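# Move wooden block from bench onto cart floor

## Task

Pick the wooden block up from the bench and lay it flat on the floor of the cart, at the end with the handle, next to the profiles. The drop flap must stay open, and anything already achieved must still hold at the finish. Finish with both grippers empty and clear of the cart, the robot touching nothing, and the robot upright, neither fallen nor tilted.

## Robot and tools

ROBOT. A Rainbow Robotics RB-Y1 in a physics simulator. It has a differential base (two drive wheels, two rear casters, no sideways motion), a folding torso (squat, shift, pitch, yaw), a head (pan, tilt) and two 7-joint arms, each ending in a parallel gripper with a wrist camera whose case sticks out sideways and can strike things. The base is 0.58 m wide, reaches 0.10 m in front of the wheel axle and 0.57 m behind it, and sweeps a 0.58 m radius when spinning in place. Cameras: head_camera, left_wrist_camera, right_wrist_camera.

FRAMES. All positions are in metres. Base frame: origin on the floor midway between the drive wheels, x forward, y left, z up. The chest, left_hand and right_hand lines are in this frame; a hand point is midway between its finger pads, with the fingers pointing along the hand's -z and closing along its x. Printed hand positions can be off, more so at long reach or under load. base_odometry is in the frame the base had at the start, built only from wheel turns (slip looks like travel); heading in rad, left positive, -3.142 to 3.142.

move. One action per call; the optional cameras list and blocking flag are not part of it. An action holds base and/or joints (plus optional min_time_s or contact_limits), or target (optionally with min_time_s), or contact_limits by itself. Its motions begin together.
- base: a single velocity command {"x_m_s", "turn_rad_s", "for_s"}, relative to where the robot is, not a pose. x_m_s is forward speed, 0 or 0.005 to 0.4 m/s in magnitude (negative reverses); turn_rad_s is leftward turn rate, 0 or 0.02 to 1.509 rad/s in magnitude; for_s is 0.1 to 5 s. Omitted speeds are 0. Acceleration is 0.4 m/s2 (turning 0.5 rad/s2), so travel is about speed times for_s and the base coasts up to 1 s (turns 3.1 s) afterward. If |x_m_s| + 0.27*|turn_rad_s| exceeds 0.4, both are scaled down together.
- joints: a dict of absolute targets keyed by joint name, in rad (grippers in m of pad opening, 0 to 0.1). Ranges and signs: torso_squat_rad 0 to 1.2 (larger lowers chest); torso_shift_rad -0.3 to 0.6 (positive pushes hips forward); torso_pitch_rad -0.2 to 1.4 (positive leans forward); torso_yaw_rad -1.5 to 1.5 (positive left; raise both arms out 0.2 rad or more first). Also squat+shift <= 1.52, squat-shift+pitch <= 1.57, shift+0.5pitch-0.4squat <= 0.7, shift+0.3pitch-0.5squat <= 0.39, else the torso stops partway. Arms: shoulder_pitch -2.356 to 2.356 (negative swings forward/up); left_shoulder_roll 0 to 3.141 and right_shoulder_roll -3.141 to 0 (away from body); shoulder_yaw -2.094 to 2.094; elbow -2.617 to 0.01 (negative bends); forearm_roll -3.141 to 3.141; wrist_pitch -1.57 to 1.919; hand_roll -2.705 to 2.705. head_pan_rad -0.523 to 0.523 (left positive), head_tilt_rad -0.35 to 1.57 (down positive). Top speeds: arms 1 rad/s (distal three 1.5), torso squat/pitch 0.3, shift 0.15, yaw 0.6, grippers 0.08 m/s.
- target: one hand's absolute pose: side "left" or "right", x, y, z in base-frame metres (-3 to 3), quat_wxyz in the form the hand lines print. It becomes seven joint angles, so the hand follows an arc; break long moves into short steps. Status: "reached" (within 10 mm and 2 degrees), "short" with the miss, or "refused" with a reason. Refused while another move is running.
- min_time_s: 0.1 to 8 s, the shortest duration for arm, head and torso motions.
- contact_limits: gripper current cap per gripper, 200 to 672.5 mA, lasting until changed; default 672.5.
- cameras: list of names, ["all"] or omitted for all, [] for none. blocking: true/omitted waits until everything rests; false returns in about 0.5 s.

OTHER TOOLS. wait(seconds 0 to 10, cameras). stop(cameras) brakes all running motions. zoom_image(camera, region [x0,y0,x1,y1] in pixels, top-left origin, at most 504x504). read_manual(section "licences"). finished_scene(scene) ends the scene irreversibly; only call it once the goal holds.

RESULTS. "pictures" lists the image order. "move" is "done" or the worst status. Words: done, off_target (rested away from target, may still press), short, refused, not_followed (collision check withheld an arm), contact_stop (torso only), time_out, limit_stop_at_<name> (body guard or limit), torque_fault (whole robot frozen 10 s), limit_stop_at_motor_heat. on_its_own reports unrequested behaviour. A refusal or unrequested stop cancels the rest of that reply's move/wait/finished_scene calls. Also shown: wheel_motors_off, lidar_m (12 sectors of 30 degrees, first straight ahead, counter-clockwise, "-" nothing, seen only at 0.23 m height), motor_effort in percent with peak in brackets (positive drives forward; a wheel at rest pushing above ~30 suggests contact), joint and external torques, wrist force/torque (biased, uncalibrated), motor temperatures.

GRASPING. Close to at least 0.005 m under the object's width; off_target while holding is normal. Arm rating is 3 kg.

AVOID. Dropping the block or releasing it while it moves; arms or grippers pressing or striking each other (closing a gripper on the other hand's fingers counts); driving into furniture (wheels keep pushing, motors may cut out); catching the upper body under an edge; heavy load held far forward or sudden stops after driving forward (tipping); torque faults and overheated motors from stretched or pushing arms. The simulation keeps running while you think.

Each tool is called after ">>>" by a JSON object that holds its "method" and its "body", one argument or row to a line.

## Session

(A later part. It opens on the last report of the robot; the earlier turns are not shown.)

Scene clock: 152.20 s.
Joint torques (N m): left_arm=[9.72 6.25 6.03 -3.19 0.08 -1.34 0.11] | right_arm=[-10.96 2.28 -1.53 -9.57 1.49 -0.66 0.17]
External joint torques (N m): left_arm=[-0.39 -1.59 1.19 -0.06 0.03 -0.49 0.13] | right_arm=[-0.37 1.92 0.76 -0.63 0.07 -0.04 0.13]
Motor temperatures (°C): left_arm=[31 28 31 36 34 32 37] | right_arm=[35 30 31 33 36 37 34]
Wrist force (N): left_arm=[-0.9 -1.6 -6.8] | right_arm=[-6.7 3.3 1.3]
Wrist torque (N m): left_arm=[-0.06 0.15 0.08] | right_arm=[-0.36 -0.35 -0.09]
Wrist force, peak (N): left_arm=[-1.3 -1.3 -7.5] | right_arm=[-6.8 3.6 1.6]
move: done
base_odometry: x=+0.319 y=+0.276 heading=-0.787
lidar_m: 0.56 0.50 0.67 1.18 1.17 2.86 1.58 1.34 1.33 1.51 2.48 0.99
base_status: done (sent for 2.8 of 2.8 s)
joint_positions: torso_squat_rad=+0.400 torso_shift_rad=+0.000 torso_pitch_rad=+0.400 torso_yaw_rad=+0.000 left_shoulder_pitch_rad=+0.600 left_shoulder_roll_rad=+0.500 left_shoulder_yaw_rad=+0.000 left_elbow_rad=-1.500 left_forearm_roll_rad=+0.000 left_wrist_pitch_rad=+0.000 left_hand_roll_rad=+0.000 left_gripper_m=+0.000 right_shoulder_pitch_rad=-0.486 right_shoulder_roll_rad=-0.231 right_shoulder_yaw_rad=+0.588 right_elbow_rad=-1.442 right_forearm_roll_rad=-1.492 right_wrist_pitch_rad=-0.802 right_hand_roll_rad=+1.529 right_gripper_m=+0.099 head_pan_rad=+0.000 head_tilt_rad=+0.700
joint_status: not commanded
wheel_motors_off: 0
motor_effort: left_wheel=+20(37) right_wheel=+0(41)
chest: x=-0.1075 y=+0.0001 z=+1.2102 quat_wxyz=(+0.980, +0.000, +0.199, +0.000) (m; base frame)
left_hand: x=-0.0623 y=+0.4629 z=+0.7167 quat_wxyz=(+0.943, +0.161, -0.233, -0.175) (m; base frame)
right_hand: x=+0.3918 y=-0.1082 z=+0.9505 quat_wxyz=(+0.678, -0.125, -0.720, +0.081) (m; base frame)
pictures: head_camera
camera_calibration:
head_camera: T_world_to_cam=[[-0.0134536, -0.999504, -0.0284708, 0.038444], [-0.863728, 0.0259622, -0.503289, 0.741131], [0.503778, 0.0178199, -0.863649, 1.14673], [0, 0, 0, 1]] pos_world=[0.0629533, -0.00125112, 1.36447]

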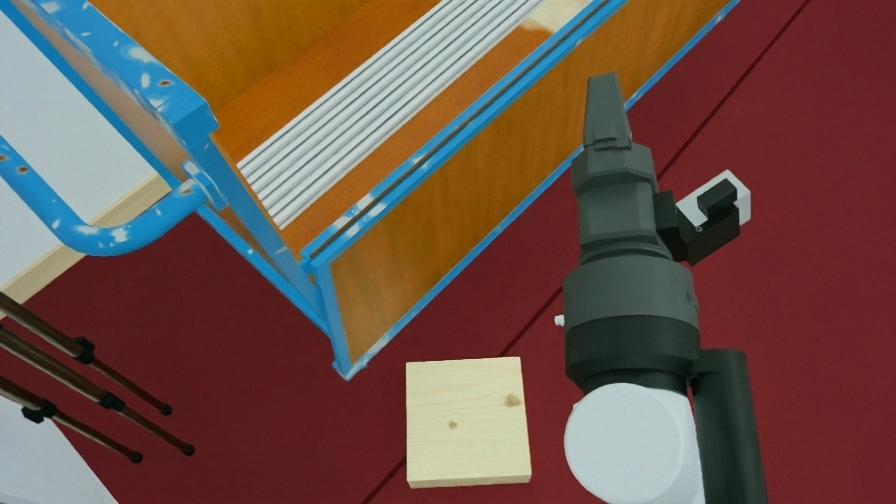

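>>> {"method": "move", "body": {
  "joints": {"torso_squat_rad":0.8,"torso_shift_rad":0.3,"torso_pitch_rad":0.8,"left_shoulder_pitch_rad":-0.8,"left_shoulder_roll_rad":0.25,"left_shoulder_yaw_rad":0,"left_elbow_rad":-0.3,"right_shoulder_pitch_rad":-0.8,"right_shoulder_roll_rad":-0.25,"right_shoulder_yaw_rad":0,"right_elbow_rad":-0.3,"right_forearm_roll_rad":0,"right_wrist_pitch_rad":0,"right_hand_roll_rad":0.8,"left_hand_roll_rad":-0.8,"right_gripper_m":0.0,"head_tilt_rad":0.6},
  "cameras": ["head_camera"],
  "min_time_s": 2.5
}}

Scene clock: 163.97 s.
Joint torques (N m): left_arm=[-2.14 3.24 1.29 -0.88 -0.01 -0.86 -0.06] | right_arm=[-3.21 -5.25 -2.34 -0.88 0 -0.55 -0.06]
External joint torques (N m): left_arm=[0.5 -0.93 0.76 0.86 -0.04 -0.2 -0.06] | right_arm=[-0.78 -0.82 -1.83 0.68 -0.04 0.04 -0.06]
Motor temperatures (°C): left_arm=[31 28 31 36 34 32 37] | right_arm=[34 30 31 32 36 37 34]
Wrist force (N): left_arm=[0.7 0.1 -7.5] | right_arm=[-0.6 3.5 -5.7]
Wrist torque (N m): left_arm=[-0.26 0.22 0.10] | right_arm=[-0.30 0.05 -0.09]
Wrist force, peak (N): left_arm=[0.5 -1.0 -8.4] | right_arm=[-7.0 2.9 1.3]
move: done
base_odometry: x=+0.319 y=+0.276 heading=-0.787
lidar_m: 0.57 0.50 0.67 1.17 1.18 2.87 1.56 1.34 1.34 1.52 2.48 1.00
base_status: not commanded
joint_positions: torso_squat_rad=+0.800 torso_shift_rad=+0.300 torso_pitch_rad=+0.800 torso_yaw_rad=+0.000 left_shoulder_pitch_rad=-0.800 left_shoulder_roll_rad=+0.250 left_shoulder_yaw_rad=+0.000 left_elbow_rad=-0.300 left_forearm_roll_rad=+0.000 left_wrist_pitch_rad=+0.000 left_hand_roll_rad=-0.800 left_gripper_m=+0.000 right_shoulder_pitch_rad=-0.800 right_shoulder_roll_rad=-0.250 right_shoulder_yaw_rad=+0.000 right_elbow_rad=-0.300 right_forearm_roll_rad=+0.000 right_wrist_pitch_rad=+0.000 right_hand_roll_rad=+0.800 right_gripper_m=+0.000 head_pan_rad=+0.000 head_tilt_rad=+0.600
joint_status: all done
wheel_motors_off: 0
motor_effort: left_wheel=+13(25) right_wheel=-6(7)
chest: x=+0.1381 y=+0.0001 z=+0.9620 quat_wxyz=(+0.921, +0.000, +0.389, +0.000) (m; base frame)
left_hand: x=+0.3407 y=+0.2924 z=+0.2712 quat_wxyz=(+0.850, +0.104, -0.110, -0.505) (m; base frame)
right_hand: x=+0.3402 y=-0.2923 z=+0.2711 quat_wxyz=(+0.850, -0.104, -0.110, +0.505) (m; base frame)
pictures: head_camera
camera_calibration:
head_camera: T_world_to_cam=[[-0.0213615, -0.999502, -0.023244, 0.0306935], [-0.973893, 0.0260585, -0.225508, 0.585648], [0.226001, 0.0178199, -0.973964, 0.93535], [0, 0, 0, 1]] pos_world=[0.359624, -0.00125083, 1.04378]

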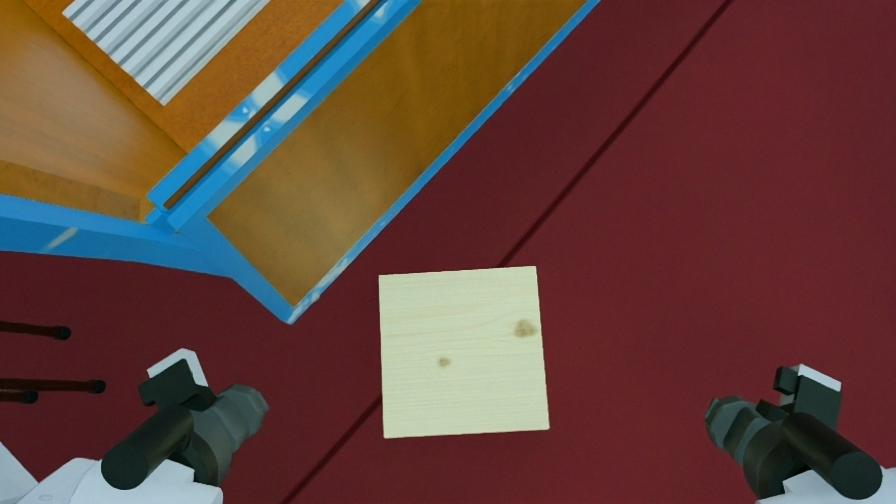

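>>> {"method": "move", "body": {
  "target": {"side":"right","x":0.3,"y":-0.23,"z":0.42,"quat_wxyz":[0.7071,0,0,0.7071]},
  "cameras": []
}}

>>> {"method": "move", "body": {
  "target": {"side":"left","x":0.3,"y":0.23,"z":0.42,"quat_wxyz":[0.7071,0,0,-0.7071]},
  "cameras": []
}}

>>> {"method": "move", "body": {
  "joints": {"torso_squat_rad":1.02,"torso_shift_rad":0.5,"torso_pitch_rad":1.04,"head_tilt_rad":0.3},
  "cameras": ["head_camera"]
}}

Scene clock: 175.30 s.
Joint torques (N m): left_arm=[-2.35 3.24 1.03 -1.28 0.17 -0.94 -0.2] | right_arm=[1.07 -5.35 -2.12 -7.73 0.18 -0.3 0.07]
External joint torques (N m): left_arm=[0.29 -0.94 0.5 0.46 0.14 -0.27 -0.2] | right_arm=[0.12 -0.97 0.03 -0.78 -0.01 -0.2 0.07]
Motor temperatures (°C): left_arm=[31 28 31 36 34 32 37] | right_arm=[34 30 31 32 36 37 34]
Wrist force (N): left_arm=[0.5 -1.0 -7.7] | right_arm=[-0.1 1.7 -5.1]
Wrist torque (N m): left_arm=[-0.13 0.17 0.08] | right_arm=[-0.21 0.09 -0.09]
Wrist force, peak (N): left_arm=[-0.2 -0.3 -8.6] | right_arm=[-0.6 3.2 -5.9]
move: done
base_odometry: x=+0.319 y=+0.276 heading=-0.787
lidar_m: 0.56 0.50 0.66 1.19 1.18 2.87 1.59 1.34 1.33 1.52 2.48 1.00
base_status: not commanded
joint_positions: torso_squat_rad=+0.800 torso_shift_rad=+0.300 torso_pitch_rad=+0.800 torso_yaw_rad=+0.000 left_shoulder_pitch_rad=-0.800 left_shoulder_roll_rad=+0.250 left_shoulder_yaw_rad=+0.000 left_elbow_rad=-0.300 left_forearm_roll_rad=+0.000 left_wrist_pitch_rad=+0.000 left_hand_roll_rad=-0.800 left_gripper_m=+0.000 right_shoulder_pitch_rad=-0.296 right_shoulder_roll_rad=-0.524 right_shoulder_yaw_rad=+0.347 right_elbow_rad=-1.790 right_forearm_roll_rad=-0.209 right_wrist_pitch_rad=+1.147 right_hand_roll_rad=+1.009 right_gripper_m=+0.000 head_pan_rad=+0.000 head_tilt_rad=+0.600
joint_status: all done
wheel_motors_off: 0
motor_effort: left_wheel=+13(15) right_wheel=-4(7)
chest: x=+0.1381 y=+0.0001 z=+0.9620 quat_wxyz=(+0.921, +0.000, +0.389, +0.000) (m; base frame)
left_hand: x=+0.3406 y=+0.2925 z=+0.2712 quat_wxyz=(+0.850, +0.104, -0.110, -0.505) (m; base frame)
right_hand: x=+0.2999 y=-0.2298 z=+0.4203 quat_wxyz=(+0.707, +0.000, +0.000, +0.707) (m; base frame)
right_hand_status: reached (checked arc, planned for 1.8 s): 0 mm and 0.1 deg off.
pictures: none
No camera images: "cameras" was empty.

Scene clock: 177.50 s.
Joint torques (N m): left_arm=[-0.16 3.22 2.82 -7.53 -0.06 -0.71 -0.07] | right_arm=[1.23 -5.15 -2.35 -7.4 0.08 -0.05 0.17]
External joint torques (N m): left_arm=[-0.72 -0.7 0.75 -0.09 -0.11 -0.56 -0.07] | right_arm=[0.28 -0.77 -0.2 -0.45 -0.12 0.04 0.17]
Motor temperatures (°C): left_arm=[31 28 31 36 34 32 37] | right_arm=[34 30 31 32 36 36 34]
Wrist force (N): left_arm=[0.8 1.0 -8.0] | right_arm=[-0.4 1.2 -5.2]
Wrist torque (N m): left_arm=[-0.24 0.19 0.08] | right_arm=[-0.14 0.05 -0.07]
Wrist force, peak (N): left_arm=[2.5 0.2 -8.0] | right_arm=[-0.2 2.0 -5.7]
move: done
base_odometry: x=+0.319 y=+0.276 heading=-0.787
lidar_m: 0.56 0.49 0.68 1.19 1.16 2.86 1.59 1.34 1.33 1.51 2.49 1.01
base_status: not commanded
joint_positions: torso_squat_rad=+0.800 torso_shift_rad=+0.300 torso_pitch_rad=+0.800 torso_yaw_rad=+0.000 left_shoulder_pitch_rad=-0.296 left_shoulder_roll_rad=+0.524 left_shoulder_yaw_rad=-0.347 left_elbow_rad=-1.790 left_forearm_roll_rad=+0.209 left_wrist_pitch_rad=+1.147 left_hand_roll_rad=-1.009 left_gripper_m=+0.000 right_shoulder_pitch_rad=-0.296 right_shoulder_roll_rad=-0.524 right_shoulder_yaw_rad=+0.347 right_elbow_rad=-1.790 right_forearm_roll_rad=-0.209 right_wrist_pitch_rad=+1.146 right_hand_roll_rad=+1.009 right_gripper_m=+0.000 head_pan_rad=+0.000 head_tilt_rad=+0.600
joint_status: all done
wheel_motors_off: 0
motor_effort: left_wheel=+16(17) right_wheel=-4(6)
chest: x=+0.1381 y=+0.0001 z=+0.9620 quat_wxyz=(+0.921, +0.000, +0.389, +0.000) (m; base frame)
left_hand: x=+0.2999 y=+0.2300 z=+0.4203 quat_wxyz=(+0.707, +0.000, +0.000, -0.707) (m; base frame)
left_hand_status: reached (checked arc, planned for 1.8 s): 0 mm and 0.1 deg off.
right_hand: x=+0.3000 y=-0.2298 z=+0.4203 quat_wxyz=(+0.707, +0.000, +0.000, +0.707) (m; base frame)
pictures: none
No camera images: "cameras" was empty.

Scene clock: 179.67 s.
Joint torques (N m): left_arm=[5.03 1.58 0.67 -6.17 0.21 -0.23 -0.22] | right_arm=[6.05 -3.85 -1.07 -5.97 -0.12 0.36 0.03]
External joint torques (N m): left_arm=[-0.65 -1.18 0.36 -0.03 -0.06 -0.49 -0.21] | right_arm=[0.02 -0.71 -0.56 -0.27 -0.07 0.07 0.03]
Motor temperatures (°C): left_arm=[31 28 31 36 34 32 37] | right_arm=[34 30 31 32 36 36 34]
Wrist force (N): left_arm=[1.5 2.2 -7.6] | right_arm=[-0.4 0.3 -5.0]
Wrist torque (N m): left_arm=[-0.32 0.31 0.09] | right_arm=[-0.13 0.07 -0.04]
Wrist force, peak (N): left_arm=[1.5 2.5 -8.1] | right_arm=[0.1 2.2 -5.4]
move: done
base_odometry: x=+0.319 y=+0.276 heading=-0.787
lidar_m: 0.56 0.53 0.66 1.17 1.17 2.86 1.59 1.34 1.32 1.52 2.49 1.00
base_status: not commanded
joint_positions: torso_squat_rad=+1.020 torso_shift_rad=+0.500 torso_pitch_rad=+1.040 torso_yaw_rad=+0.000 left_shoulder_pitch_rad=-0.296 left_shoulder_roll_rad=+0.524 left_shoulder_yaw_rad=-0.347 left_elbow_rad=-1.790 left_forearm_roll_rad=+0.209 left_wrist_pitch_rad=+1.147 left_hand_roll_rad=-1.009 left_gripper_m=+0.000 right_shoulder_pitch_rad=-0.296 right_shoulder_roll_rad=-0.524 right_shoulder_yaw_rad=+0.347 right_elbow_rad=-1.790 right_forearm_roll_rad=-0.209 right_wrist_pitch_rad=+1.146 right_hand_roll_rad=+1.009 right_gripper_m=+0.000 head_pan_rad=+0.000 head_tilt_rad=+0.300
joint_status: all done
wheel_motors_off: 0
motor_effort: left_wheel=+13(16) right_wheel=-6(7)
chest: x=+0.2145 y=+0.0000 z=+0.7586 quat_wxyz=(+0.868, +0.000, +0.497, +0.000) (m; base frame)
left_hand: x=+0.2429 y=+0.2299 z=+0.1940 quat_wxyz=(+0.702, -0.084, +0.084, -0.702) (m; base frame)
right_hand: x=+0.2429 y=-0.2298 z=+0.1940 quat_wxyz=(+0.702, +0.084, +0.084, +0.702) (m; base frame)
pictures: head_camera
camera_calibration:
head_camera: T_world_to_cam=[[-0.0199308, -0.999502, -0.0244829, 0.0276412], [-0.958617, 0.02606, -0.283503, 0.67173], [0.284, 0.0178193, -0.958659, 0.638239], [0, 0, 0, 1]] pos_world=[0.463223, -0.00125083, 0.802967]

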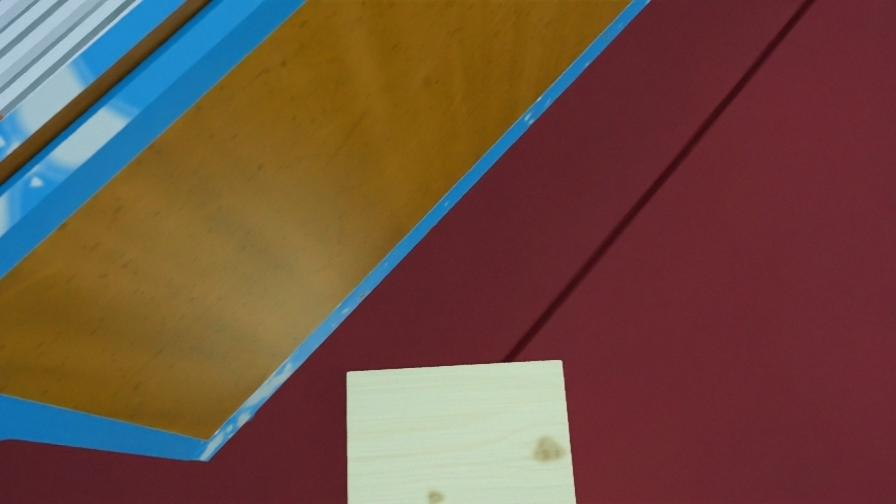

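>>> {"method": "move", "body": {
  "target": {"side":"right","x":0.36,"y":-0.165,"z":0.062,"quat_wxyz":[0.7071,0,0,0.7071]},
  "cameras": []
}}

>>> {"method": "move", "body": {
  "target": {"side":"left","x":0.36,"y":0.165,"z":0.062,"quat_wxyz":[0.7071,0,0,-0.7071]},
  "cameras": []
}}

>>> {"method": "move", "body": {
  "joints": {"head_tilt_rad":0.75}
}}

Scene clock: 183.57 s.
Joint torques (N m): left_arm=[4.65 1.91 0.99 -6.09 0.24 -0.13 -0.16] | right_arm=[-0.51 0.32 0.03 -3.32 0.03 0.18 -0.09]
External joint torques (N m): left_arm=[-1.04 -0.85 0.69 0.05 -0.03 -0.39 -0.16] | right_arm=[1.1 0.21 0.14 0.38 -0.09 0.28 -0.09]
Motor temperatures (°C): left_arm=[31 28 31 36 34 32 37] | right_arm=[34 30 31 31 36 36 34]
Wrist force (N): left_arm=[1.3 2.8 -7.4] | right_arm=[-0.7 1.0 -5.3]
Wrist torque (N m): left_arm=[-0.34 0.27 0.11] | right_arm=[-0.11 0.01 -0.07]
Wrist force, peak (N): left_arm=[0.9 2.7 -8.5] | right_arm=[-0.5 1.5 -5.8]
move: done
base_odometry: x=+0.319 y=+0.276 heading=-0.787
lidar_m: 0.55 0.51 0.67 1.18 1.18 2.88 1.59 1.34 1.33 1.52 2.50 0.99
base_status: not commanded
joint_positions: torso_squat_rad=+1.020 torso_shift_rad=+0.500 torso_pitch_rad=+1.040 torso_yaw_rad=+0.000 left_shoulder_pitch_rad=-0.296 left_shoulder_roll_rad=+0.524 left_shoulder_yaw_rad=-0.347 left_elbow_rad=-1.790 left_forearm_roll_rad=+0.209 left_wrist_pitch_rad=+1.147 left_hand_roll_rad=-1.009 left_gripper_m=+0.000 right_shoulder_pitch_rad=-0.880 right_shoulder_roll_rad=-0.248 right_shoulder_yaw_rad=+0.367 right_elbow_rad=-0.795 right_forearm_roll_rad=-0.007 right_wrist_pitch_rad=+0.596 right_hand_roll_rad=+0.931 right_gripper_m=+0.000 head_pan_rad=+0.000 head_tilt_rad=+0.300
joint_status: all done
wheel_motors_off: 0
motor_effort: left_wheel=+13(14) right_wheel=-8(9)
chest: x=+0.2145 y=+0.0000 z=+0.7586 quat_wxyz=(+0.868, +0.000, +0.497, +0.000) (m; base frame)
left_hand: x=+0.2429 y=+0.2300 z=+0.1940 quat_wxyz=(+0.702, -0.084, +0.084, -0.702) (m; base frame)
right_hand: x=+0.3601 y=-0.1649 z=+0.0627 quat_wxyz=(+0.707, +0.000, +0.000, +0.707) (m; base frame)
right_hand_status: reached (checked arc, planned for 1.3 s): 1 mm and 0.0 deg off.
pictures: none
No camera images: "cameras" was empty.

Scene clock: 185.33 s.
Joint torques (N m): left_arm=[-1.28 -0.9 0.3 -3.28 -0.14 -0.1 0.12] | right_arm=[-0.8 0.25 -0.09 -3.4 0.04 0.21 -0.12]
External joint torques (N m): left_arm=[0.55 -0.37 0.25 0.72 -0.17 0.05 0.12] | right_arm=[0.82 0.14 0.02 0.3 -0.08 0.3 -0.12]
Motor temperatures (°C): left_arm=[31 28 31 36 34 32 37] | right_arm=[34 30 31 31 36 36 34]
Wrist force (N): left_arm=[1.2 0.8 -7.6] | right_arm=[-0.7 1.4 -5.3]
Wrist torque (N m): left_arm=[-0.25 0.22 0.07] | right_arm=[-0.19 0.01 -0.06]
Wrist force, peak (N): left_arm=[0.9 1.8 -8.6] | right_arm=[-0.5 1.6 -6.0]
move: done
base_odometry: x=+0.319 y=+0.276 heading=-0.787
lidar_m: 0.56 0.50 0.67 1.18 1.18 2.87 1.57 1.34 1.33 1.51 2.50 1.00
base_status: not commanded
joint_positions: torso_squat_rad=+1.020 torso_shift_rad=+0.500 torso_pitch_rad=+1.040 torso_yaw_rad=+0.000 left_shoulder_pitch_rad=-0.880 left_shoulder_roll_rad=+0.248 left_shoulder_yaw_rad=-0.367 left_elbow_rad=-0.795 left_forearm_roll_rad=+0.007 left_wrist_pitch_rad=+0.596 left_hand_roll_rad=-0.931 left_gripper_m=+0.000 right_shoulder_pitch_rad=-0.880 right_shoulder_roll_rad=-0.248 right_shoulder_yaw_rad=+0.367 right_elbow_rad=-0.795 right_forearm_roll_rad=-0.007 right_wrist_pitch_rad=+0.596 right_hand_roll_rad=+0.931 right_gripper_m=+0.000 head_pan_rad=+0.000 head_tilt_rad=+0.300
joint_status: all done
wheel_motors_off: 0
motor_effort: left_wheel=+12(17) right_wheel=-6(9)
chest: x=+0.2145 y=+0.0000 z=+0.7586 quat_wxyz=(+0.868, +0.000, +0.497, +0.000) (m; base frame)
left_hand: x=+0.3601 y=+0.1649 z=+0.0627 quat_wxyz=(+0.707, +0.000, +0.000, -0.707) (m; base frame)
left_hand_status: reached (checked arc, planned for 1.3 s): 1 mm and 0.0 deg off.
right_hand: x=+0.3600 y=-0.1650 z=+0.0627 quat_wxyz=(+0.707, +0.000, +0.000, +0.707) (m; base frame)
pictures: none
No camera images: "cameras" was empty.

Scene clock: 186.30 s.
Joint torques (N m): left_arm=[-1.25 -0.91 0.12 -3.3 -0.16 -0.06 0.08] | right_arm=[-0.62 0.15 0.23 -3.47 0.03 -0.03 -0.16]
External joint torques (N m): left_arm=[0.58 -0.38 0.08 0.7 -0.19 0.09 0.08] | right_arm=[0.99 0.04 0.34 0.23 -0.09 0.06 -0.16]
Motor temperatures (°C): left_arm=[31 28 31 36 34 32 37] | right_arm=[34 30 31 31 36 36 34]
Wrist force (N): left_arm=[1.5 0.9 -7.5] | right_arm=[-0.3 1.6 -5.7]
Wrist torque (N m): left_arm=[-0.29 0.27 0.05] | right_arm=[-0.18 0.07 -0.10]
Wrist force, peak (N): left_arm=[0.9 1.0 -8.4] | right_arm=[-0.5 1.5 -5.9]
move: done
base_odometry: x=+0.319 y=+0.276 heading=-0.787
lidar_m: 0.57 0.50 0.68 1.18 1.19 2.85 1.60 1.34 1.33 1.52 2.51 1.01
base_status: not commanded
joint_positions: torso_squat_rad=+1.020 torso_shift_rad=+0.500 torso_pitch_rad=+1.040 torso_yaw_rad=+0.000 left_shoulder_pitch_rad=-0.880 left_shoulder_roll_rad=+0.248 left_shoulder_yaw_rad=-0.367 left_elbow_rad=-0.795 left_forearm_roll_rad=+0.007 left_wrist_pitch_rad=+0.596 left_hand_roll_rad=-0.931 left_gripper_m=+0.000 right_shoulder_pitch_rad=-0.880 right_shoulder_roll_rad=-0.248 right_shoulder_yaw_rad=+0.367 right_elbow_rad=-0.795 right_forearm_roll_rad=-0.007 right_wrist_pitch_rad=+0.596 right_hand_roll_rad=+0.931 right_gripper_m=+0.000 head_pan_rad=+0.000 head_tilt_rad=+0.750
joint_status: all done
wheel_motors_off: 0
motor_effort: left_wheel=+13(14) right_wheel=-5(8)
chest: x=+0.2145 y=+0.0000 z=+0.7586 quat_wxyz=(+0.868, +0.000, +0.497, +0.000) (m; base frame)
left_hand: x=+0.3601 y=+0.1649 z=+0.0627 quat_wxyz=(+0.707, +0.000, +0.000, -0.707) (m; base frame)
right_hand: x=+0.3600 y=-0.1650 z=+0.0627 quat_wxyz=(+0.707, +0.000, +0.000, +0.707) (m; base frame)
pictures: head_camera, left_wrist_camera, right_wrist_camera
camera_calibration:
head_camera: T_world_to_cam=[[-0.0285948, -0.999502, -0.0133782, 0.0217535], [-0.986519, 0.026061, 0.161556, 0.308592], [-0.161127, 0.0178175, -0.986773, 0.83913], [0, 0, 0, 1]] pos_world=[0.440261, -0.00125082, 0.778467]
left_wrist_camera: T_world_to_cam=[[0.026938, -0.999602, -0.00840198, 0.155076], [-0.888103, -0.0277897, 0.458804, 0.324668], [-0.458854, -0.00489745, -0.888498, 0.294206], [0, 0, 0, 1]] pos_world=[0.419159, 0.165478, 0.113746]
right_wrist_camera: T_world_to_cam=[[0.0288391, -0.999235, -0.0263997, -0.174795], [-0.861421, -0.038242, 0.506451, 0.299214], [-0.507073, 0.00813562, -0.861865, 0.310116], [0, 0, 0, 1]] pos_world=[0.420041, -0.165742, 0.111126]

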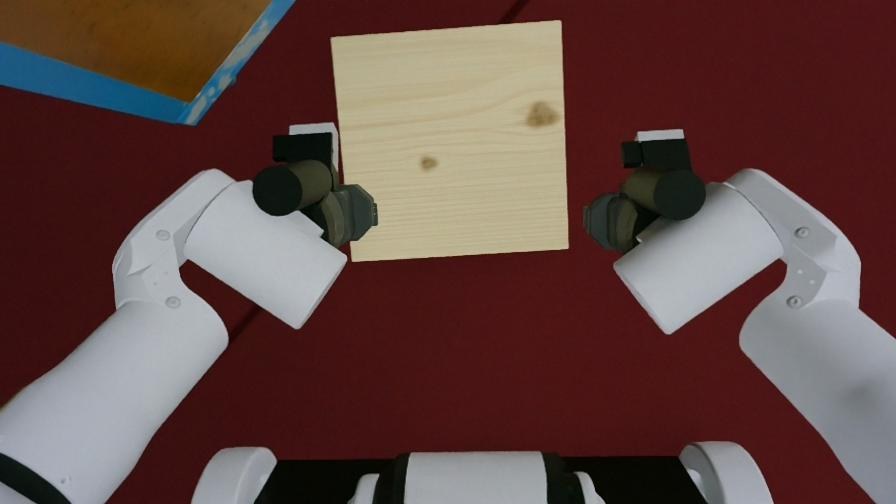

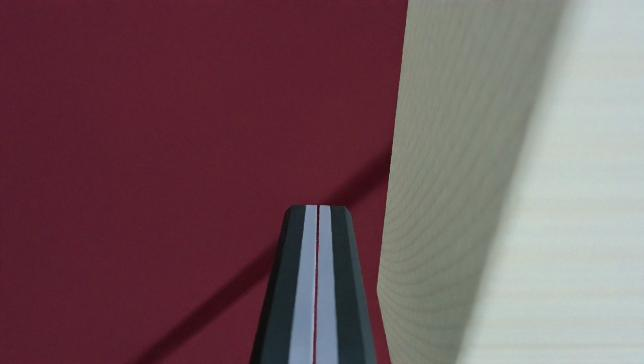

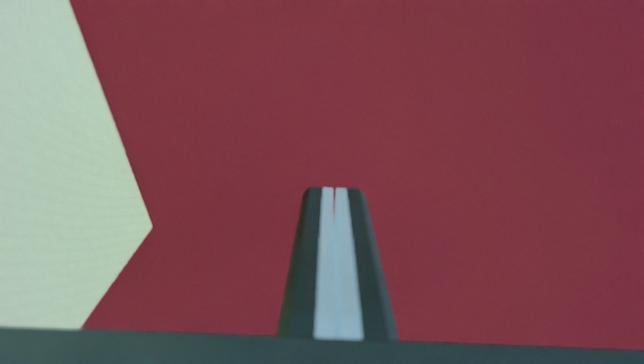

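>>> {"method": "move", "body": {
  "target": {"side":"right","x":0.36,"y":-0.118,"z":0.062,"quat_wxyz":[0.7071,0,0,0.7071]},
  "cameras": []
}}

>>> {"method": "move", "body": {
  "target": {"side":"left","x":0.36,"y":0.12,"z":0.062,"quat_wxyz":[0.7071,0,0,-0.7071]},
  "cameras": ["head_camera"]
}}

Scene clock: 190.67 s.
Joint torques (N m): left_arm=[-1.55 -0.76 -0.03 -3.44 -0.05 -0.15 0.11] | right_arm=[-2.25 2.17 0.57 -3.06 -0.18 0.02 0.18]
External joint torques (N m): left_arm=[0.27 -0.23 -0.08 0.56 -0.08 -0.01 0.11] | right_arm=[0.53 -0.36 0.2 0.61 -0.31 0.11 0.18]
Motor temperatures (°C): left_arm=[31 28 31 36 34 32 37] | right_arm=[34 30 31 31 35 36 34]
Wrist force (N): left_arm=[1.4 0.2 -7.3] | right_arm=[-0.4 1.2 -5.2]
Wrist torque (N m): left_arm=[-0.16 0.27 0.11] | right_arm=[-0.14 0.08 -0.05]
Wrist force, peak (N): left_arm=[1.6 0.2 -8.7] | right_arm=[-0.5 2.8 -5.8]
move: done
base_odometry: x=+0.319 y=+0.276 heading=-0.787
lidar_m: 0.56 0.50 0.67 1.18 1.18 2.89 1.57 1.33 1.33 1.52 2.50 0.99
base_status: not commanded
joint_positions: torso_squat_rad=+1.020 torso_shift_rad=+0.500 torso_pitch_rad=+1.040 torso_yaw_rad=+0.000 left_shoulder_pitch_rad=-0.880 left_shoulder_roll_rad=+0.248 left_shoulder_yaw_rad=-0.367 left_elbow_rad=-0.795 left_forearm_roll_rad=+0.007 left_wrist_pitch_rad=+0.596 left_hand_roll_rad=-0.931 left_gripper_m=+0.000 right_shoulder_pitch_rad=-0.956 right_shoulder_roll_rad=-0.145 right_shoulder_yaw_rad=+0.377 right_elbow_rad=-0.682 right_forearm_roll_rad=+0.119 right_wrist_pitch_rad=+0.594 right_hand_roll_rad=+0.814 right_gripper_m=+0.000 head_pan_rad=+0.000 head_tilt_rad=+0.750
joint_status: all done
wheel_motors_off: 0
motor_effort: left_wheel=+13(14) right_wheel=-6(7)
chest: x=+0.2145 y=+0.0001 z=+0.7586 quat_wxyz=(+0.868, +0.000, +0.497, +0.000) (m; base frame)
left_hand: x=+0.3601 y=+0.1649 z=+0.0627 quat_wxyz=(+0.707, +0.000, +0.000, -0.707) (m; base frame)
right_hand: x=+0.3600 y=-0.1178 z=+0.0622 quat_wxyz=(+0.707, +0.000, +0.000, +0.707) (m; base frame)
right_hand_status: reached (checked arc, planned for 0.4 s): 0 mm and 0.0 deg off.
pictures: none
No camera images: "cameras" was empty.

Scene clock: 191.37 s.
Joint torques (N m): left_arm=[-5.82 -15.26 -3 -7.65 1.87 -2.65 -0.32] | right_arm=[-5.35 12.28 0.99 -7.56 -1.43 -2.76 0.07]
External joint torques (N m): left_arm=[-2.95 -12.49 -2.62 -3.73 1.84 -2.51 -0.32] | right_arm=[-2.6 9.82 0.64 -3.92 -1.55 -2.68 0.07]
Motor temperatures (°C): left_arm=[31 28 31 36 34 32 37] | right_arm=[34 30 31 31 35 36 34]
Wrist force (N): left_arm=[-17.5 4.8 -12.3] | right_arm=[-17.1 3.0 2.9]
Wrist torque (N m): left_arm=[-0.39 0.11 0.36] | right_arm=[-0.07 -0.27 0.16]
Wrist force, peak (N): left_arm=[-23.5 5.8 -16.6] | right_arm=[-22.3 3.2 4.2]
move: done
base_odometry: x=+0.319 y=+0.276 heading=-0.787
lidar_m: 0.57 0.50 0.66 1.17 1.18 2.87 1.58 1.34 1.33 1.52 2.48 1.00
base_status: not commanded
joint_positions: torso_squat_rad=+1.020 torso_shift_rad=+0.500 torso_pitch_rad=+1.040 torso_yaw_rad=+0.000 left_shoulder_pitch_rad=-0.952 left_shoulder_roll_rad=+0.152 left_shoulder_yaw_rad=-0.376 left_elbow_rad=-0.687 left_forearm_roll_rad=-0.115 left_wrist_pitch_rad=+0.595 left_hand_roll_rad=-0.820 left_gripper_m=+0.000 right_shoulder_pitch_rad=-0.956 right_shoulder_roll_rad=-0.147 right_shoulder_yaw_rad=+0.377 right_elbow_rad=-0.681 right_forearm_roll_rad=+0.119 right_wrist_pitch_rad=+0.595 right_hand_roll_rad=+0.814 right_gripper_m=+0.000 head_pan_rad=+0.000 head_tilt_rad=+0.750
joint_status: all done
wheel_motors_off: 0
motor_effort: left_wheel=+12(19) right_wheel=-7(10)
chest: x=+0.2145 y=+0.0000 z=+0.7586 quat_wxyz=(+0.868, +0.000, +0.497, +0.000) (m; base frame)
left_hand: x=+0.3598 y=+0.1228 z=+0.0618 quat_wxyz=(+0.707, +0.001, +0.002, -0.707) (m; base frame)
left_hand_status: reached (checked arc, planned for 0.4 s): 3 mm and 0.2 deg off.
right_hand: x=+0.3595 y=-0.1202 z=+0.0618 quat_wxyz=(+0.707, -0.001, +0.002, +0.707) (m; base frame)
pictures: head_camera
camera_calibration:
head_camera: T_world_to_cam=[[-0.0285948, -0.999502, -0.0133782, 0.0217535], [-0.986519, 0.026061, 0.161556, 0.308592], [-0.161127, 0.0178175, -0.986773, 0.83913], [0, 0, 0, 1]] pos_world=[0.440261, -0.00125082, 0.778467]

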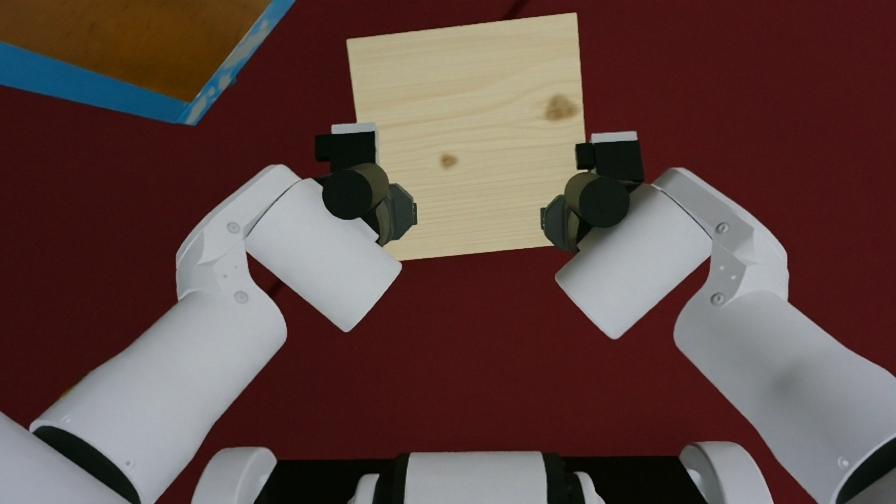

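>>> {"method": "move", "body": {
  "base": {"x_m_s":-0.12,"for_s":2.2},
  "cameras": ["head_camera"]
}}

Scene clock: 195.33 s.
Joint torques (N m): left_arm=[-3.59 -10.97 -2.96 -5.56 1.57 -1.52 -0.31] | right_arm=[-4.18 12.47 1.08 -6.29 -1.4 -1.38 0.12]
External joint torques (N m): left_arm=[-0.69 -8.17 -2.57 -1.62 1.54 -1.38 -0.32] | right_arm=[-1.41 10.01 0.73 -2.64 -1.52 -1.29 0.12]
Motor temperatures (°C): left_arm=[31 28 31 36 34 32 37] | right_arm=[34 30 31 31 35 36 34]
Wrist force (N): left_arm=[-8.9 4.3 -9.0] | right_arm=[-10.5 1.9 -4.7]
Wrist torque (N m): left_arm=[-0.31 0.44 0.07] | right_arm=[-0.25 -0.10 0.01]
Wrist force, peak (N): left_arm=[-18.2 4.5 -13.5] | right_arm=[-17.8 3.6 3.1]
move: done
base_odometry: x=+0.133 y=+0.462 heading=-0.787
lidar_m: 0.76 0.74 0.80 1.13 2.59 2.48 1.38 1.16 1.15 1.31 2.17 1.39
base_status: done (sent for 2.2 of 2.2 s)
joint_positions: torso_squat_rad=+1.020 torso_shift_rad=+0.500 torso_pitch_rad=+1.040 torso_yaw_rad=+0.000 left_shoulder_pitch_rad=-0.952 left_shoulder_roll_rad=+0.151 left_shoulder_yaw_rad=-0.376 left_elbow_rad=-0.687 left_forearm_roll_rad=-0.115 left_wrist_pitch_rad=+0.595 left_hand_roll_rad=-0.820 left_gripper_m=+0.000 right_shoulder_pitch_rad=-0.956 right_shoulder_roll_rad=-0.147 right_shoulder_yaw_rad=+0.377 right_elbow_rad=-0.681 right_forearm_roll_rad=+0.119 right_wrist_pitch_rad=+0.594 right_hand_roll_rad=+0.814 right_gripper_m=+0.000 head_pan_rad=+0.000 head_tilt_rad=+0.750
joint_status: not commanded
wheel_motors_off: 0
motor_effort: left_wheel=+3(18) right_wheel=-1(37)
chest: x=+0.2144 y=+0.0000 z=+0.7587 quat_wxyz=(+0.868, +0.000, +0.497, +0.000) (m; base frame)
left_hand: x=+0.3603 y=+0.1217 z=+0.0620 quat_wxyz=(+0.707, +0.001, +0.001, -0.707) (m; base frame)
right_hand: x=+0.3599 y=-0.1199 z=+0.0620 quat_wxyz=(+0.707, -0.001, +0.001, +0.707) (m; base frame)
pictures: head_camera
camera_calibration:
head_camera: T_world_to_cam=[[-0.0285932, -0.999502, -0.0133849, 0.0217564], [-0.986551, 0.0260618, 0.161362, 0.308642], [-0.160932, 0.0178187, -0.986805, 0.839151], [0, 0, 0, 1]] pos_world=[0.44016, -0.00125082, 0.778566]

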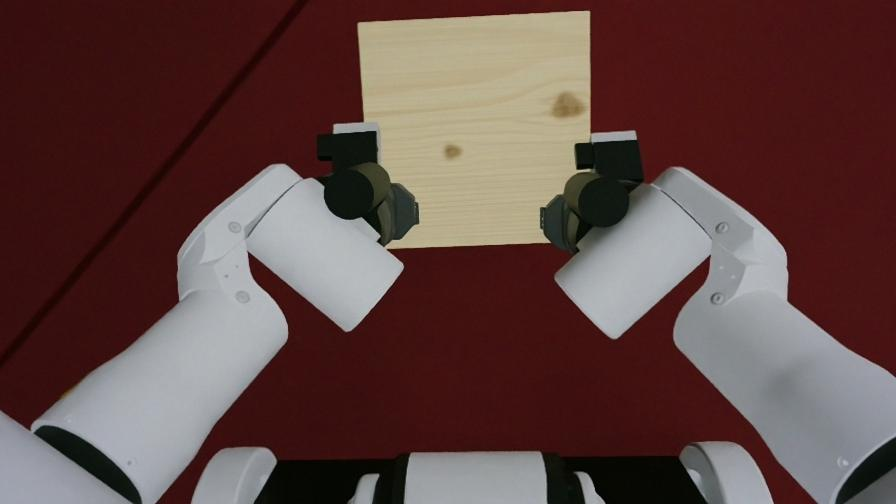

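>>> {"method": "move", "body": {
  "target": {"side":"left","x":0.33,"y":0.158,"z":0.058,"quat_wxyz":[0.7071,0,0,-0.7071]},
  "cameras": []
}}

>>> {"method": "move", "body": {
  "target": {"side":"right","x":0.33,"y":-0.158,"z":0.058,"quat_wxyz":[0.7071,0,0,0.7071]},
  "cameras": []
}}

>>> {"method": "move", "body": {
  "base": {"x_m_s":0.12,"for_s":1.0},
  "cameras": ["head_camera","left_wrist_camera"]
}}

Scene clock: 198.00 s.
Joint torques (N m): left_arm=[-1.49 -2.65 -0.58 -4.08 0.2 -0.66 -0.23] | right_arm=[-4.19 8.15 1.11 -6.09 -0.57 -1.12 0.03]
External joint torques (N m): left_arm=[-0.92 -1.33 -0.3 -0.53 0.17 -0.52 -0.23] | right_arm=[-1.42 5.67 0.76 -2.43 -0.69 -1.04 0.03]
Motor temperatures (°C): left_arm=[31 28 31 36 34 32 37] | right_arm=[34 30 31 31 35 36 34]
Wrist force (N): left_arm=[1.0 1.7 -7.9] | right_arm=[-5.1 3.2 -5.6]
Wrist torque (N m): left_arm=[-0.35 0.22 0.08] | right_arm=[-0.24 -0.02 -0.06]
Wrist force, peak (N): left_arm=[-9.1 3.6 -9.6] | right_arm=[-11.0 1.8 -4.9]
move: done
base_odometry: x=+0.133 y=+0.462 heading=-0.787
lidar_m: 0.77 0.75 0.81 1.14 2.59 2.47 1.38 1.16 1.15 1.32 2.17 1.38
base_status: not commanded
joint_positions: torso_squat_rad=+1.020 torso_shift_rad=+0.500 torso_pitch_rad=+1.040 torso_yaw_rad=+0.000 left_shoulder_pitch_rad=-0.839 left_shoulder_roll_rad=+0.215 left_shoulder_yaw_rad=-0.380 left_elbow_rad=-0.767 left_forearm_roll_rad=-0.084 left_wrist_pitch_rad=+0.545 left_hand_roll_rad=-0.855 left_gripper_m=+0.000 right_shoulder_pitch_rad=-0.956 right_shoulder_roll_rad=-0.146 right_shoulder_yaw_rad=+0.377 right_elbow_rad=-0.681 right_forearm_roll_rad=+0.119 right_wrist_pitch_rad=+0.594 right_hand_roll_rad=+0.814 right_gripper_m=+0.000 head_pan_rad=+0.000 head_tilt_rad=+0.750
joint_status: all done
wheel_motors_off: 0
motor_effort: left_wheel=+2(4) right_wheel=+2(2)
chest: x=+0.2144 y=+0.0000 z=+0.7587 quat_wxyz=(+0.868, +0.000, +0.497, +0.000) (m; base frame)
left_hand: x=+0.3298 y=+0.1581 z=+0.0578 quat_wxyz=(+0.707, +0.000, +0.000, -0.707) (m; base frame)
left_hand_status: reached (checked arc, planned for 0.4 s): 0 mm and 0.1 deg off.
right_hand: x=+0.3597 y=-0.1194 z=+0.0620 quat_wxyz=(+0.707, +0.000, +0.001, +0.707) (m; base frame)
pictures: none
No camera images: "cameras" was empty.

Scene clock: 198.90 s.
Joint torques (N m): left_arm=[-0.92 -1.59 -0.12 -3.76 0.21 -0.62 -0.17] | right_arm=[-0.85 2.24 0.52 -3.7 -0.1 -0.06 -0.04]
External joint torques (N m): left_arm=[-0.35 -0.26 0.15 -0.2 0.19 -0.47 -0.17] | right_arm=[-0.44 1.34 0.33 -0.41 -0.21 0.03 -0.04]
Motor temperatures (°C): left_arm=[31 28 31 36 34 32 37] | right_arm=[34 30 31 31 35 36 34]
Wrist force (N): left_arm=[1.3 2.0 -6.9] | right_arm=[-0.5 1.5 -5.6]
Wrist torque (N m): left_arm=[-0.37 0.26 0.08] | right_arm=[-0.17 0.07 -0.06]
Wrist force, peak (N): left_arm=[0.5 1.7 -8.5] | right_arm=[-5.9 3.8 -5.7]
move: done
base_odometry: x=+0.133 y=+0.462 heading=-0.787
lidar_m: 0.79 0.75 0.80 1.14 2.59 2.49 1.37 1.15 1.16 1.32 2.18 1.39
base_status: not commanded
joint_positions: torso_squat_rad=+1.020 torso_shift_rad=+0.500 torso_pitch_rad=+1.040 torso_yaw_rad=+0.000 left_shoulder_pitch_rad=-0.839 left_shoulder_roll_rad=+0.214 left_shoulder_yaw_rad=-0.380 left_elbow_rad=-0.767 left_forearm_roll_rad=-0.084 left_wrist_pitch_rad=+0.545 left_hand_roll_rad=-0.855 left_gripper_m=+0.000 right_shoulder_pitch_rad=-0.839 right_shoulder_roll_rad=-0.215 right_shoulder_yaw_rad=+0.381 right_elbow_rad=-0.767 right_forearm_roll_rad=+0.084 right_wrist_pitch_rad=+0.544 right_hand_roll_rad=+0.854 right_gripper_m=+0.000 head_pan_rad=+0.000 head_tilt_rad=+0.750
joint_status: all done
wheel_motors_off: 0
motor_effort: left_wheel=+1(3) right_wheel=+0(5)
chest: x=+0.2144 y=+0.0000 z=+0.7587 quat_wxyz=(+0.868, +0.000, +0.497, +0.000) (m; base frame)
left_hand: x=+0.3299 y=+0.1580 z=+0.0579 quat_wxyz=(+0.707, +0.000, +0.000, -0.707) (m; base frame)
right_hand: x=+0.3298 y=-0.1582 z=+0.0578 quat_wxyz=(+0.707, +0.000, +0.000, +0.707) (m; base frame)
right_hand_status: reached (checked arc, planned for 0.4 s): 0 mm and 0.1 deg off.
pictures: none
No camera images: "cameras" was empty.

Scene clock: 200.50 s.
Joint torques (N m): left_arm=[-0.37 -1.82 -0.54 -3.53 0.24 -0.52 -0.15] | right_arm=[-0.05 2.05 0.33 -3.07 -0.14 0 0]
External joint torques (N m): left_arm=[0.21 -0.5 -0.26 0.03 0.21 -0.38 -0.15] | right_arm=[0.36 1.15 0.14 0.23 -0.25 0.09 0]
Motor temperatures (°C): left_arm=[31 28 31 35 34 32 37] | right_arm=[34 30 31 31 35 36 34]
Wrist force (N): left_arm=[1.1 1.0 -7.7] | right_arm=[0.1 2.1 -6.0]
Wrist torque (N m): left_arm=[-0.26 0.19 0.06] | right_arm=[-0.25 0.10 -0.05]
Wrist force, peak (N): left_arm=[0.8 1.1 -8.6] | right_arm=[0.1 2.1 -6.0]
move: done
base_odometry: x=+0.217 y=+0.377 heading=-0.787
lidar_m: 0.69 0.64 0.74 1.14 2.51 2.65 1.48 1.24 1.23 1.40 2.34 1.21
base_status: done (sent for 1 of 1 s)
joint_positions: torso_squat_rad=+1.020 torso_shift_rad=+0.500 torso_pitch_rad=+1.040 torso_yaw_rad=+0.000 left_shoulder_pitch_rad=-0.839 left_shoulder_roll_rad=+0.214 left_shoulder_yaw_rad=-0.380 left_elbow_rad=-0.767 left_forearm_roll_rad=-0.084 left_wrist_pitch_rad=+0.545 left_hand_roll_rad=-0.855 left_gripper_m=+0.000 right_shoulder_pitch_rad=-0.839 right_shoulder_roll_rad=-0.215 right_shoulder_yaw_rad=+0.381 right_elbow_rad=-0.767 right_forearm_roll_rad=+0.084 right_wrist_pitch_rad=+0.544 right_hand_roll_rad=+0.854 right_gripper_m=+0.000 head_pan_rad=+0.000 head_tilt_rad=+0.750
joint_status: not commanded
wheel_motors_off: 0
motor_effort: left_wheel=+0(22) right_wheel=-2(23)
chest: x=+0.2145 y=+0.0000 z=+0.7586 quat_wxyz=(+0.868, +0.000, +0.497, +0.000) (m; base frame)
left_hand: x=+0.3300 y=+0.1579 z=+0.0578 quat_wxyz=(+0.707, +0.000, +0.000, -0.707) (m; base frame)
right_hand: x=+0.3300 y=-0.1581 z=+0.0578 quat_wxyz=(+0.707, +0.000, +0.000, +0.707) (m; base frame)
pictures: head_camera, left_wrist_camera
camera_calibration:
head_camera: T_world_to_cam=[[-0.0285948, -0.999502, -0.0133782, 0.0217535], [-0.986519, 0.026061, 0.161556, 0.308592], [-0.161127, 0.0178175, -0.986773, 0.83913], [0, 0, 0, 1]] pos_world=[0.440261, -0.00125082, 0.778467]
left_wrist_camera: T_world_to_cam=[[0.0269563, -0.999592, -0.00944107, 0.148951], [-0.887936, -0.0282813, 0.459096, 0.300059], [-0.459176, -0.00399244, -0.888336, 0.276018], [0, 0, 0, 1]] pos_world=[0.389159, 0.158479, 0.108847]

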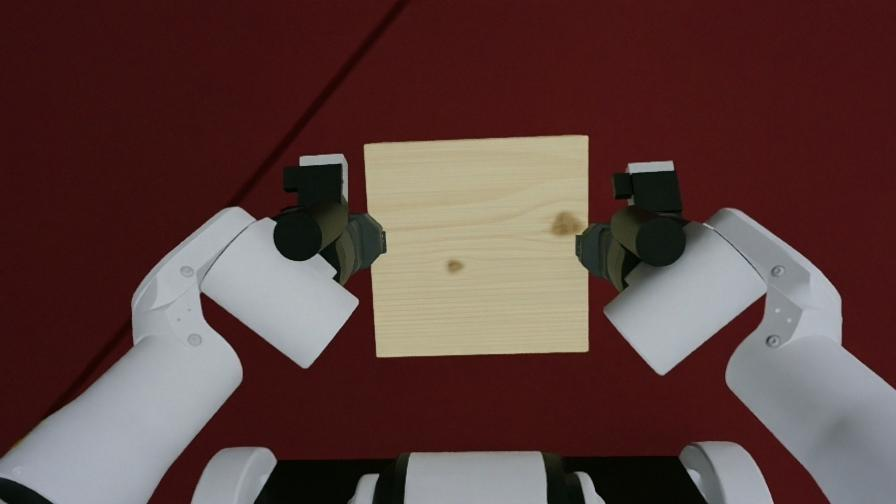

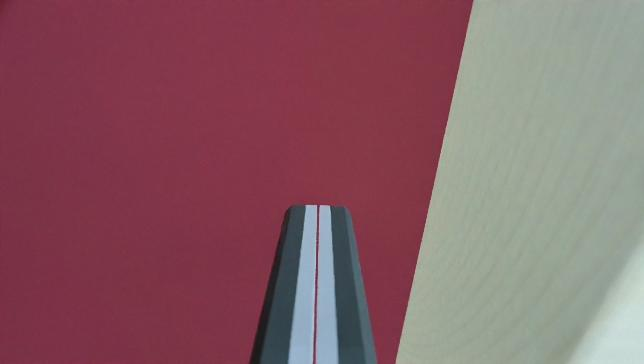

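>>> {"method": "move", "body": {
  "target": {"side":"right","x":0.327,"y":-0.1365,"z":0.05,"quat_wxyz":[0.7071,0,0,0.7071]},
  "cameras": []
}}

>>> {"method": "move", "body": {
  "target": {"side":"left","x":0.327,"y":0.0945,"z":0.05,"quat_wxyz":[0.7071,0,0,-0.7071]},
  "cameras": ["head_camera"]
}}

Scene clock: 204.67 s.
Joint torques (N m): left_arm=[-0.81 -2.04 -0.26 -3.57 0.27 -0.47 -0.3] | right_arm=[-1.61 4.44 0.51 -2.25 -0.07 -0.09 0.04]
External joint torques (N m): left_arm=[-0.24 -0.71 0.02 -0.02 0.25 -0.32 -0.3] | right_arm=[-0.36 2.25 0.15 0.52 -0.18 0 0.04]
Motor temperatures (°C): left_arm=[31 28 31 35 34 32 37] | right_arm=[34 30 31 31 35 36 34]
Wrist force (N): left_arm=[0.9 1.0 -7.3] | right_arm=[-0.7 1.7 -5.2]
Wrist torque (N m): left_arm=[-0.28 0.17 0.07] | right_arm=[-0.14 0.06 -0.09]
Wrist force, peak (N): left_arm=[1.0 0.9 -8.5] | right_arm=[-23.0 9.2 40.3]
move: done
base_odometry: x=+0.217 y=+0.377 heading=-0.786
lidar_m: 0.68 0.62 0.74 1.16 2.50 2.66 1.48 1.25 1.24 1.39 2.33 1.21
base_status: not commanded
joint_positions: torso_squat_rad=+1.020 torso_shift_rad=+0.500 torso_pitch_rad=+1.040 torso_yaw_rad=+0.000 left_shoulder_pitch_rad=-0.839 left_shoulder_roll_rad=+0.214 left_shoulder_yaw_rad=-0.380 left_elbow_rad=-0.767 left_forearm_roll_rad=-0.084 left_wrist_pitch_rad=+0.545 left_hand_roll_rad=-0.855 left_gripper_m=+0.000 right_shoulder_pitch_rad=-0.918 right_shoulder_roll_rad=-0.150 right_shoulder_yaw_rad=+0.385 right_elbow_rad=-0.602 right_forearm_roll_rad=+0.164 right_wrist_pitch_rad=+0.480 right_hand_roll_rad=+0.769 right_gripper_m=+0.000 head_pan_rad=+0.000 head_tilt_rad=+0.750
joint_status: all done
wheel_motors_off: 0
motor_effort: left_wheel=+4(6) right_wheel=-3(19)
chest: x=+0.2145 y=+0.0001 z=+0.7587 quat_wxyz=(+0.868, +0.000, +0.497, +0.000) (m; base frame)
left_hand: x=+0.3300 y=+0.1579 z=+0.0579 quat_wxyz=(+0.707, +0.000, +0.000, -0.707) (m; base frame)
right_hand: x=+0.3270 y=-0.1369 z=+0.0505 quat_wxyz=(+0.707, +0.000, +0.000, +0.707) (m; base frame)
right_hand_status: reached (checked arc, planned for 0.5 s): 1 mm and 0.0 deg off.
pictures: none
No camera images: "cameras" was empty.

Scene clock: 215.33 s.
Joint torques (N m): left_arm=[4.6 -35.26 -6.42 -1.79 4.93 -13.85 -0.43] | right_arm=[-1.66 3.21 0.67 -2.77 -0.2 -0.13 0.01]
External joint torques (N m): left_arm=[7.57 -31.55 -6.06 0.64 4.93 -13.76 -0.43] | right_arm=[-0.15 0.99 0.32 0.1 -0.3 -0.02 0.01]
External joint torques when the fault began: left_arm=[19.85 -65.29 -11.88 1.24 8.49 -16.41 0.84]
Motor temperatures (°C): left_arm=[30 29 31 35 34 35 37] | right_arm=[34 30 31 31 35 36 34]
Wrist force (N): left_arm=[-96.8 6.8 195.2] | right_arm=[-0.2 1.5 -5.8]
Wrist torque (N m): left_arm=[-0.66 -5.94 0.12] | right_arm=[-0.14 0.10 -0.10]
Wrist force, peak (N): left_arm=[-135.3 43.8 195.2] | right_arm=[-1.1 2.2 -6.3]
move: torque_fault
TORQUE FAULT: left_shoulder_roll_rad reached its load limit. The robot stopped for 10 seconds, dropped its targets and accepts commands again. The stop added 9.6 s to the call.
base_odometry: x=+0.217 y=+0.377 heading=-0.786
lidar_m: 0.67 0.63 0.74 1.14 2.50 2.65 1.47 1.24 1.23 1.42 2.33 1.22
base_status: not commanded
joint_positions: torso_squat_rad=+1.020 torso_shift_rad=+0.497 torso_pitch_rad=+1.032 torso_yaw_rad=+0.003 left_shoulder_pitch_rad=-1.035 left_shoulder_roll_rad=+0.082 left_shoulder_yaw_rad=-0.394 left_elbow_rad=-0.403 left_forearm_roll_rad=-0.282 left_wrist_pitch_rad=+0.446 left_hand_roll_rad=-0.619 left_gripper_m=-0.001 right_shoulder_pitch_rad=-0.919 right_shoulder_roll_rad=-0.150 right_shoulder_yaw_rad=+0.385 right_elbow_rad=-0.601 right_forearm_roll_rad=+0.164 right_wrist_pitch_rad=+0.480 right_hand_roll_rad=+0.769 right_gripper_m=+0.000 head_pan_rad=+0.000 head_tilt_rad=+0.750
joint_status: left_shoulder_roll_rad torque_fault (moved -0.132 of -0.169); left_elbow_rad torque_fault (moved +0.364 of +0.385); left_forearm_roll_rad torque_fault (moved -0.198 of -0.219); left_wrist_pitch_rad torque_fault (moved -0.098 of -0.119); left_hand_roll_rad torque_fault (moved +0.235 of +0.263); the others done
wheel_motors_off: 0
on_its_own: left_shoulder_roll_rad is held at +0.074, not at your +0.046, since a torque_fault; left_elbow_rad is held at -0.403, not at your -0.382, since a torque_fault; left_forearm_roll_rad is held at -0.280, not at your -0.303, since a torque_fault; left_wrist_pitch_rad is held at +0.443, not at your +0.425, since a torque_fault; left_hand_roll_rad is held at -0.619, not at your -0.592, since a torque_fault
motor_effort: left_wheel=+22(26) right_wheel=-18(33)
chest: x=+0.2120 y=-0.0004 z=+0.7611 quat_wxyz=(+0.870, +0.001, +0.493, +0.001) (m; base frame)
left_hand: x=+0.3361 y=+0.1216 z=+0.0521 quat_wxyz=(+0.708, +0.014, +0.009, -0.706) (m; base frame)
left_hand_status: short (checked arc, planned for 0.7 s): torque_fault, 29 mm and 2.0 deg off.
right_hand: x=+0.3303 y=-0.1347 z=+0.0535 quat_wxyz=(+0.707, -0.001, -0.004, +0.707) (m; base frame)
pictures: head_camera
camera_calibration:
head_camera: T_world_to_cam=[[-0.0273988, -0.999484, -0.0167353, 0.0235281], [-0.987818, 0.0245059, 0.15367, 0.312061], [-0.153181, 0.0207418, -0.98798, 0.840404], [0, 0, 0, 1]] pos_world=[0.437638, -0.00156282, 0.782742]

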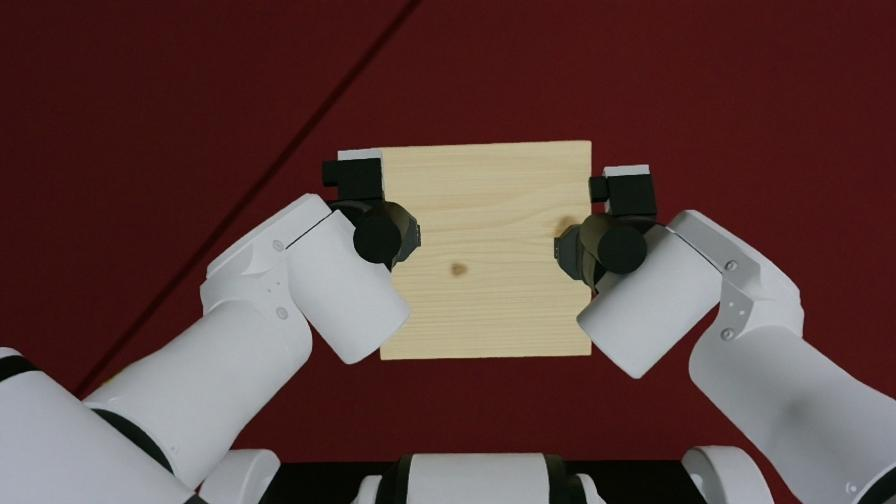

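>>> {"method": "move", "body": {
  "target": {"side":"left","x":0.33,"y":0.14,"z":0.075,"quat_wxyz":[0.7071,0,0,-0.7071]},
  "cameras": []
}}

>>> {"method": "move", "body": {
  "target": {"side":"right","x":0.33,"y":-0.1365,"z":0.06,"quat_wxyz":[0.7071,0,0,0.7071]},
  "cameras": ["head_camera","left_wrist_camera","right_wrist_camera"]
}}

Scene clock: 227.73 s.
Joint torques (N m): left_arm=[20.7 -6.75 -2.19 16.82 2.4 -2.15 -0.04] | right_arm=[-1.62 3.54 0.26 -2.86 -0.01 -0.04 -0.12]
External joint torques (N m): left_arm=[23.34 -3.35 -1.82 19.42 2.4 -2.08 -0.04] | right_arm=[-0.15 1.34 -0.09 -0.01 -0.12 0.06 -0.12]
External joint torques when the fault began: left_arm=[52.4 -4.38 -1.58 33.13 5 6.29 -1.86]
Motor temperatures (°C): left_arm=[31 29 31 36 34 34 37] | right_arm=[34 30 31 31 35 36 34]
Wrist force (N): left_arm=[-36.9 19.1 195.2] | right_arm=[-0.1 2.0 -5.9]
Wrist torque (N m): left_arm=[-0.84 -3.98 0.38] | right_arm=[-0.20 0.09 -0.06]
Wrist force, peak (N): left_arm=[-97.8 7.6 195.2] | right_arm=[0.0 2.2 -6.0]
move: torque_fault
TORQUE FAULT: left_elbow_rad reached its load limit. The robot stopped for 10 seconds, dropped its targets and accepts commands again. The stop added 9.6 s to the call.
base_odometry: x=+0.217 y=+0.377 heading=-0.786
lidar_m: 0.68 0.63 0.74 1.15 2.51 2.67 1.46 1.23 1.23 1.41 2.34 1.20
base_status: not commanded
joint_positions: torso_squat_rad=+1.020 torso_shift_rad=+0.497 torso_pitch_rad=+1.033 torso_yaw_rad=+0.001 left_shoulder_pitch_rad=-1.007 left_shoulder_roll_rad=+0.101 left_shoulder_yaw_rad=-0.391 left_elbow_rad=-0.460 left_forearm_roll_rad=-0.252 left_wrist_pitch_rad=+0.482 left_hand_roll_rad=-0.662 left_gripper_m=+0.000 right_shoulder_pitch_rad=-0.919 right_shoulder_roll_rad=-0.150 right_shoulder_yaw_rad=+0.385 right_elbow_rad=-0.601 right_forearm_roll_rad=+0.164 right_wrist_pitch_rad=+0.480 right_hand_roll_rad=+0.769 right_gripper_m=+0.000 head_pan_rad=+0.000 head_tilt_rad=+0.750
joint_status: left_shoulder_pitch_rad torque_fault (moved +0.029 of +0.250); left_shoulder_roll_rad torque_fault (moved +0.019 of +0.109); left_elbow_rad torque_fault (moved -0.057 of -0.498); left_forearm_roll_rad torque_fault (moved +0.030 of +0.156); left_wrist_pitch_rad torque_fault (moved +0.036 of +0.198); left_hand_roll_rad torque_fault (moved -0.043 of -0.227); the others done
wheel_motors_off: 0
on_its_own: left_shoulder_pitch_rad is held at -1.001, not at your -0.786, since a torque_fault; left_shoulder_roll_rad is held at +0.100, not at your +0.192, since a torque_fault; left_elbow_rad is held at -0.455, not at your -0.902, since a torque_fault; left_forearm_roll_rad is held at -0.251, not at your -0.126, since a torque_fault; left_wrist_pitch_rad is held at +0.482, not at your +0.644, since a torque_fault; left_hand_roll_rad is held at -0.662, not at your -0.846, since a torque_fault
motor_effort: left_wheel=+3(22) right_wheel=-9(19)
chest: x=+0.2123 y=-0.0003 z=+0.7608 quat_wxyz=(+0.870, +0.001, +0.494, +0.001) (m; base frame)
left_hand: x=+0.3338 y=+0.1289 z=+0.0521 quat_wxyz=(+0.707, +0.014, +0.017, -0.707) (m; base frame)
left_hand_status: short (checked arc, planned for 0.8 s): torque_fault, 26 mm and 2.5 deg off.
right_hand: x=+0.3298 y=-0.1356 z=+0.0532 quat_wxyz=(+0.707, -0.002, -0.003, +0.707) (m; base frame)
pictures: none
No camera images: "cameras" was empty.

not run: a stop that you did not command came earlier in this reply.


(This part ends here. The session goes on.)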